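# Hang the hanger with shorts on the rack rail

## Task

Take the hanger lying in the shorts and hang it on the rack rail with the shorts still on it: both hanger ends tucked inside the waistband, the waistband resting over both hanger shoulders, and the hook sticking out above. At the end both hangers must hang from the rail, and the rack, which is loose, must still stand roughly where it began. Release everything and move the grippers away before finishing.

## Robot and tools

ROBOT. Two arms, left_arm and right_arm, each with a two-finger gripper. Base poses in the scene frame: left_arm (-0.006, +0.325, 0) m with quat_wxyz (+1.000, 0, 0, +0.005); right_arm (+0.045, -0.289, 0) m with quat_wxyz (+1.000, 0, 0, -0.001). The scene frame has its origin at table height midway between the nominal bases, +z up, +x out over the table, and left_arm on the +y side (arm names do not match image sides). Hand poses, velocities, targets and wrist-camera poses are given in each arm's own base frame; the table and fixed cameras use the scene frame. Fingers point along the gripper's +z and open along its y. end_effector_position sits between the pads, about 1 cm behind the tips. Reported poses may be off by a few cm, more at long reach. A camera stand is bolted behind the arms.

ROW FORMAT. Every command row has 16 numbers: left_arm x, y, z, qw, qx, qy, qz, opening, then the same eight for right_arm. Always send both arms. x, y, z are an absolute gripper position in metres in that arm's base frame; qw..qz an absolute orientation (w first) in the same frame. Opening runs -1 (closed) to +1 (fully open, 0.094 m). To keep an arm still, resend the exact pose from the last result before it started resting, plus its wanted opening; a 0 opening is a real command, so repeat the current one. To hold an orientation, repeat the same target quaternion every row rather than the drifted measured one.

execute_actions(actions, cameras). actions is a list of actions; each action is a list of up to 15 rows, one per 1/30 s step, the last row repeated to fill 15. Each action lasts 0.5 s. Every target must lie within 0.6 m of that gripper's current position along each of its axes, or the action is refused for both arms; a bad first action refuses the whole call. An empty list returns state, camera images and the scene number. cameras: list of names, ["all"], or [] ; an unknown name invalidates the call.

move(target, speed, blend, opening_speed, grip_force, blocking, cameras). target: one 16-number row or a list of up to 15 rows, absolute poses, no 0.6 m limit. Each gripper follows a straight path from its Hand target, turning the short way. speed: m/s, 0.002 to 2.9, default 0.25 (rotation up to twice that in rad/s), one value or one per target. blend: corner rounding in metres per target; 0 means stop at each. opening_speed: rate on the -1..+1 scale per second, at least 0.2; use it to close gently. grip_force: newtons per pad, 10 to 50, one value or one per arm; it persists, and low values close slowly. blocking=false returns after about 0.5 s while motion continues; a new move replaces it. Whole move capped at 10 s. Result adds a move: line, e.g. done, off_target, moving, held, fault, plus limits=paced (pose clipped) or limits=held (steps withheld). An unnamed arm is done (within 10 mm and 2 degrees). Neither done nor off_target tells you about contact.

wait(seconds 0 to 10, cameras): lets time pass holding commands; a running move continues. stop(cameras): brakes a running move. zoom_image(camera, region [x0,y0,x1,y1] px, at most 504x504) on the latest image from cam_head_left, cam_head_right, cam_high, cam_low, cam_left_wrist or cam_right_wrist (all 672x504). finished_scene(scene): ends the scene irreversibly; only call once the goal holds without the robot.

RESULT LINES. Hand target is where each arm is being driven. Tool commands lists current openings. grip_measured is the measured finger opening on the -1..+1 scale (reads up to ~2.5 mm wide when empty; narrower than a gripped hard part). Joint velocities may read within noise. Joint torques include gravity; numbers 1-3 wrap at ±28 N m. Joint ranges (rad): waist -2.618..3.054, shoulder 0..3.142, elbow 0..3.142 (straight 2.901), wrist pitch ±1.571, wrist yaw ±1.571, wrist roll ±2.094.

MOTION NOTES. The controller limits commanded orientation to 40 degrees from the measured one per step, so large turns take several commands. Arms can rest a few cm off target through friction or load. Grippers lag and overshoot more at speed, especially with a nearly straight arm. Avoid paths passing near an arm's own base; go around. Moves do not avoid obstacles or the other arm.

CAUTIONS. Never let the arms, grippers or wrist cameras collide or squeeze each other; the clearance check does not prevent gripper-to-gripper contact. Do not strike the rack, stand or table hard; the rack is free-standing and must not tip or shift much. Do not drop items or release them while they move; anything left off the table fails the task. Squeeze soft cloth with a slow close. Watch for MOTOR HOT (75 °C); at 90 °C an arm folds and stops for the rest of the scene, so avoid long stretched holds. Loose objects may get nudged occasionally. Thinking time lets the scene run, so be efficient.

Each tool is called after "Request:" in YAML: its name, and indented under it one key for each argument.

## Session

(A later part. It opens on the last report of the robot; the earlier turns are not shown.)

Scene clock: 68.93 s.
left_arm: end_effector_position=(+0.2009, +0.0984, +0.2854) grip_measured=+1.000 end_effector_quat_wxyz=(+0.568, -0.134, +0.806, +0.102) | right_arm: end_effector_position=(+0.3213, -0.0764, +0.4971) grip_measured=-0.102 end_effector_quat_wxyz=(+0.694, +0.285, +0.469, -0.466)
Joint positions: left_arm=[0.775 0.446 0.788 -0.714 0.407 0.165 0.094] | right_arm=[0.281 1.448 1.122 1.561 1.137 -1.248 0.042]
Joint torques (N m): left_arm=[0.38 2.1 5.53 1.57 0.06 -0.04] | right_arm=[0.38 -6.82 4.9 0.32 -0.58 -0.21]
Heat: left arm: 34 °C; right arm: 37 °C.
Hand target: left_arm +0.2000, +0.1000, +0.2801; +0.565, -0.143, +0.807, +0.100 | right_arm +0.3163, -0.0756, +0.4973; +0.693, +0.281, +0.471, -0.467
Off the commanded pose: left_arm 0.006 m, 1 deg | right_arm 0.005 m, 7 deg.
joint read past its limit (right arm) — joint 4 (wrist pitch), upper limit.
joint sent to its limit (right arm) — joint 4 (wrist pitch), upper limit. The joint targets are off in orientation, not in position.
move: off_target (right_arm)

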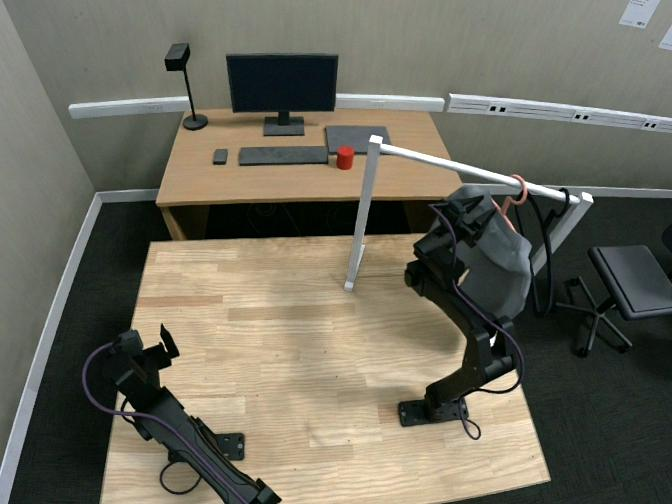

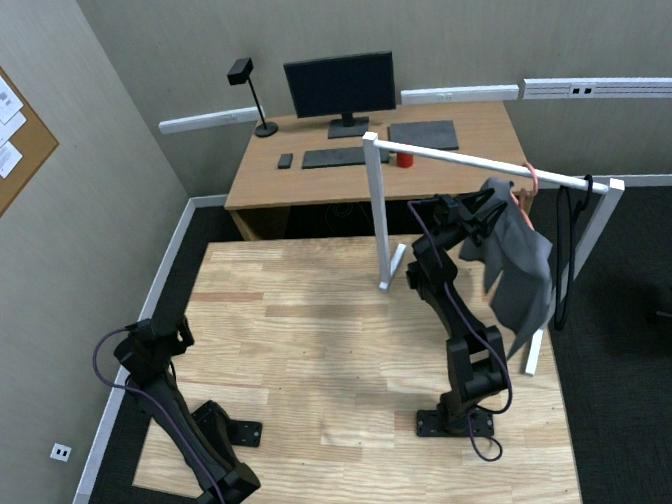

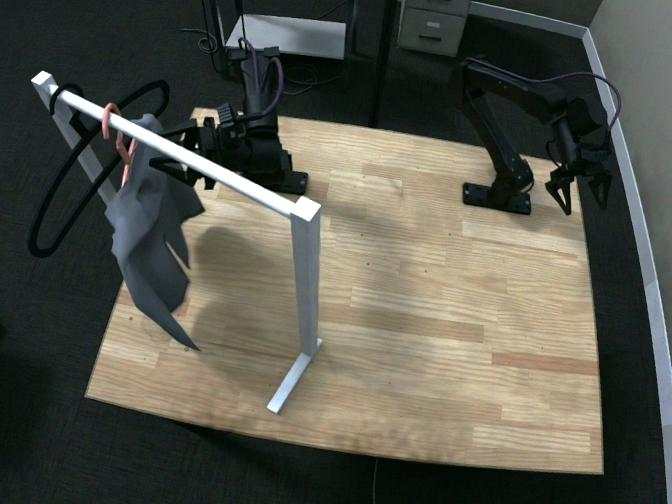

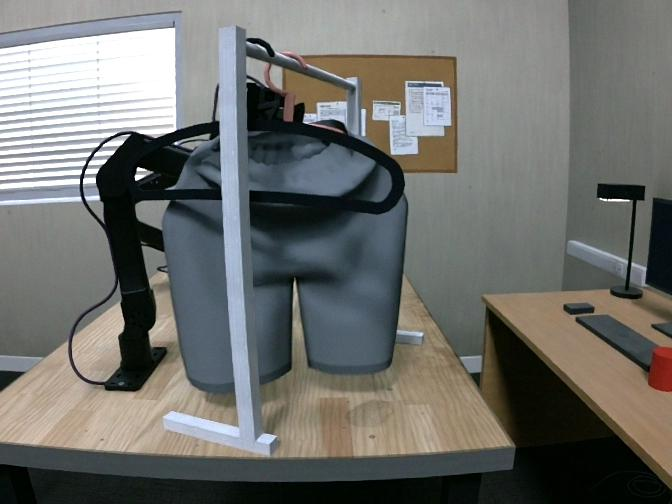

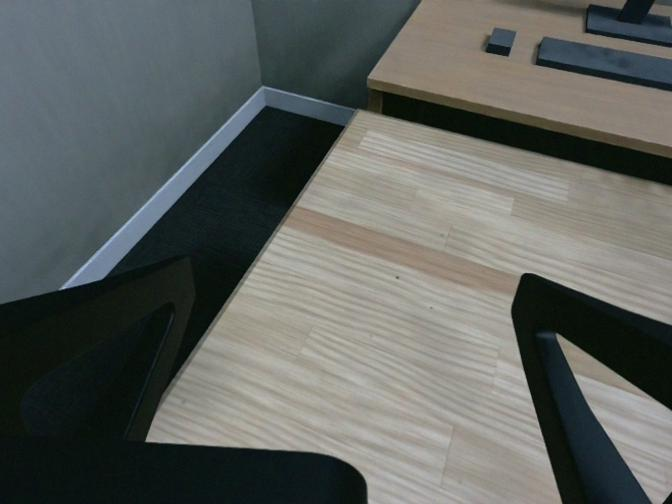

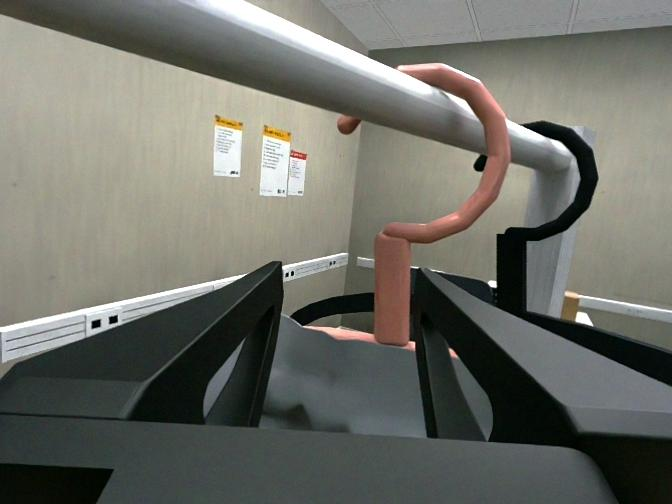

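Request:
move:
  target:
    - [0.20,0.10,0.28,0.565,-0.143,0.807,0.100,1,0.285,-0.01,0.490,0.703,0.281,0.540,-0.366,-0.1]
    - [0.20,0.10,0.28,0.565,-0.143,0.807,0.100,1,0.24,0.04,0.40,0.653,0.271,0.653,-0.271,-0.1]
  speed: 0.1
  blend: 0.02
  cameras: ["all"]

Request:
zoom_image:
  camera: "cam_low"
  region: [140, 20, 440, 360]

Request:
zoom_image:
  camera: "cam_high"
  region: [20, 60, 260, 280]

Request:
zoom_image:
  camera: "cam_head_right"
  region: [430, 130, 630, 280]

Scene clock: 72.70 s.
left_arm: end_effector_position=(+0.2009, +0.0984, +0.2854) grip_measured=+1.000 end_effector_quat_wxyz=(+0.568, -0.134, +0.806, +0.102) | right_arm: end_effector_position=(+0.2435, +0.0403, +0.4038) grip_measured=-0.102 end_effector_quat_wxyz=(+0.677, +0.202, +0.675, -0.210)
Joint positions: left_arm=[0.775 0.446 0.788 -0.714 0.407 0.165 0.094] | right_arm=[0.978 1.08 0.777 1.56 1.564 -1.267 0.042]
Joint torques (N m): left_arm=[0.44 2.1 5.44 1.56 0.08 -0.08] | right_arm=[0.62 -2.61 4.77 0.18 -0.58 0.08]
Heat: left arm: 34 °C; right arm: 37 °C.
Hand target: left_arm +0.2000, +0.1000, +0.2801; +0.565, -0.143, +0.807, +0.100 | right_arm +0.2411, +0.0394, +0.4001; +0.677, +0.203, +0.677, -0.204
Off the commanded pose: left_arm 0.006 m, 1 deg | right_arm 0.005 m, 11 deg.
joint read past its limit (right arm) — joint 4 (wrist pitch), upper limit.
joint sent to its limit (right arm) — joint 4 (wrist pitch), upper limit; joint 5 (wrist yaw), upper limit. The joint targets are off in orientation, not in position.
move: off_target (right_arm)

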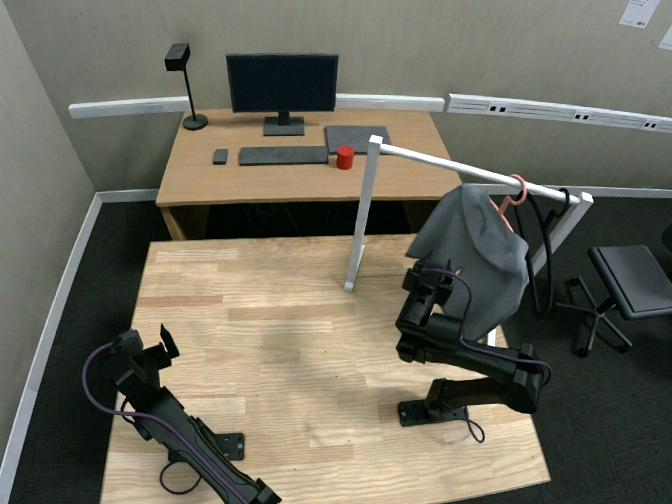

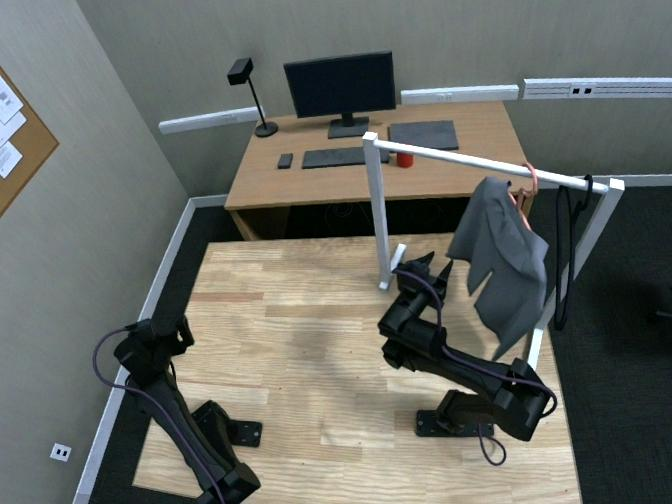

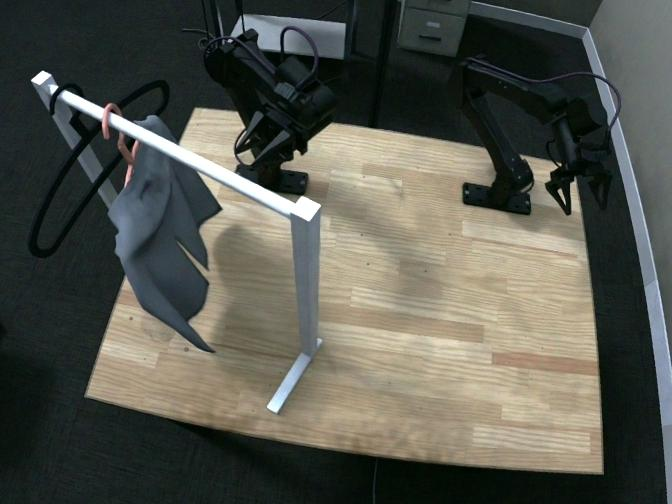

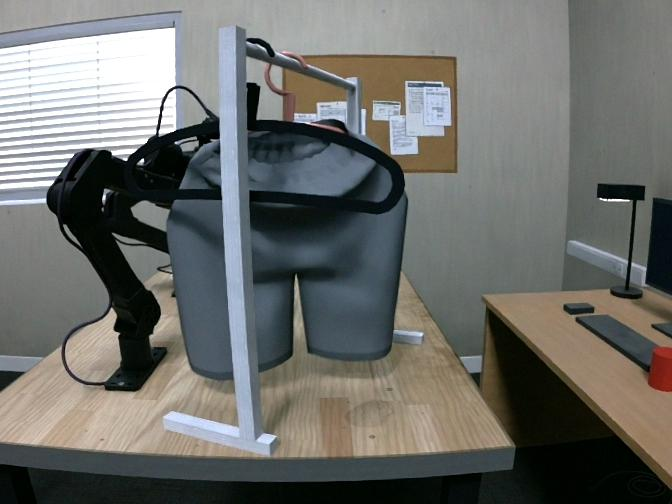

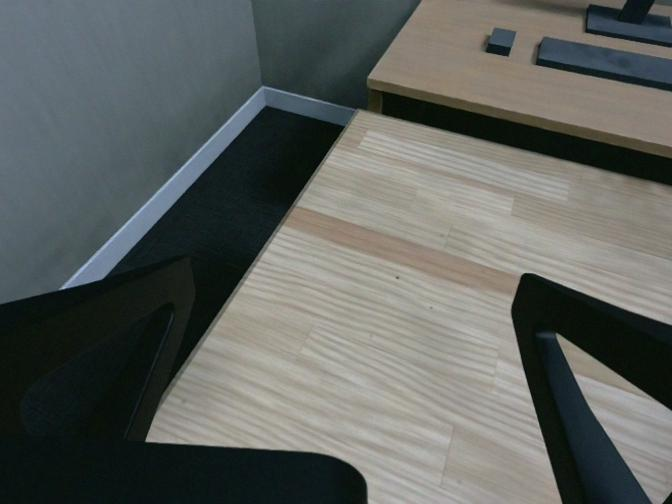

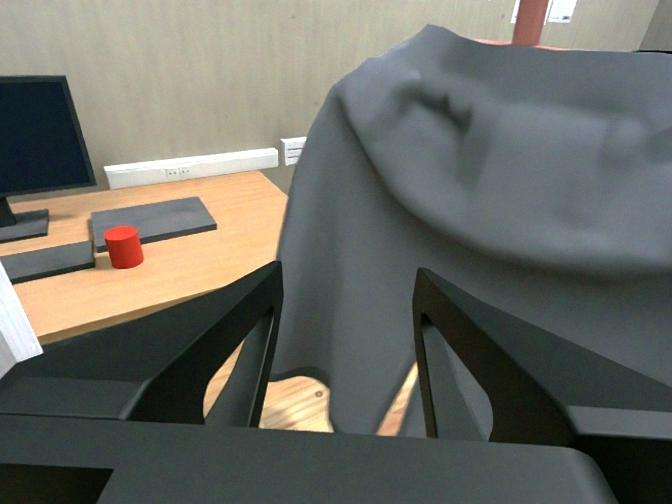

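Scaled by 1.482 from the camera's 672x504 image, which has a finer 960x720 frame.

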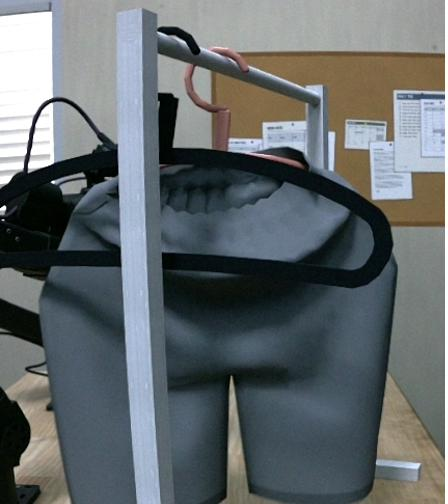

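Scaled by 2.100 from the camera's 672x504 image, which has a finer 960x720 frame.

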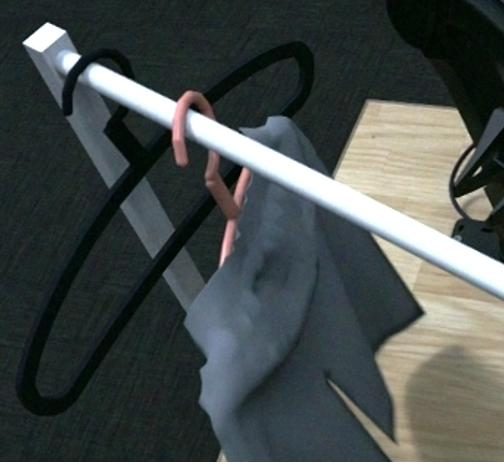

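Scaled by 2.520 from the camera's 672x504 image, which has a finer 960x720 frame.

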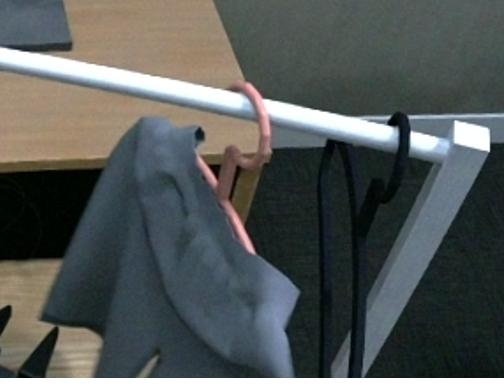

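Request:
finished_scene:
  scene: 1

The scene is finished: the task was done.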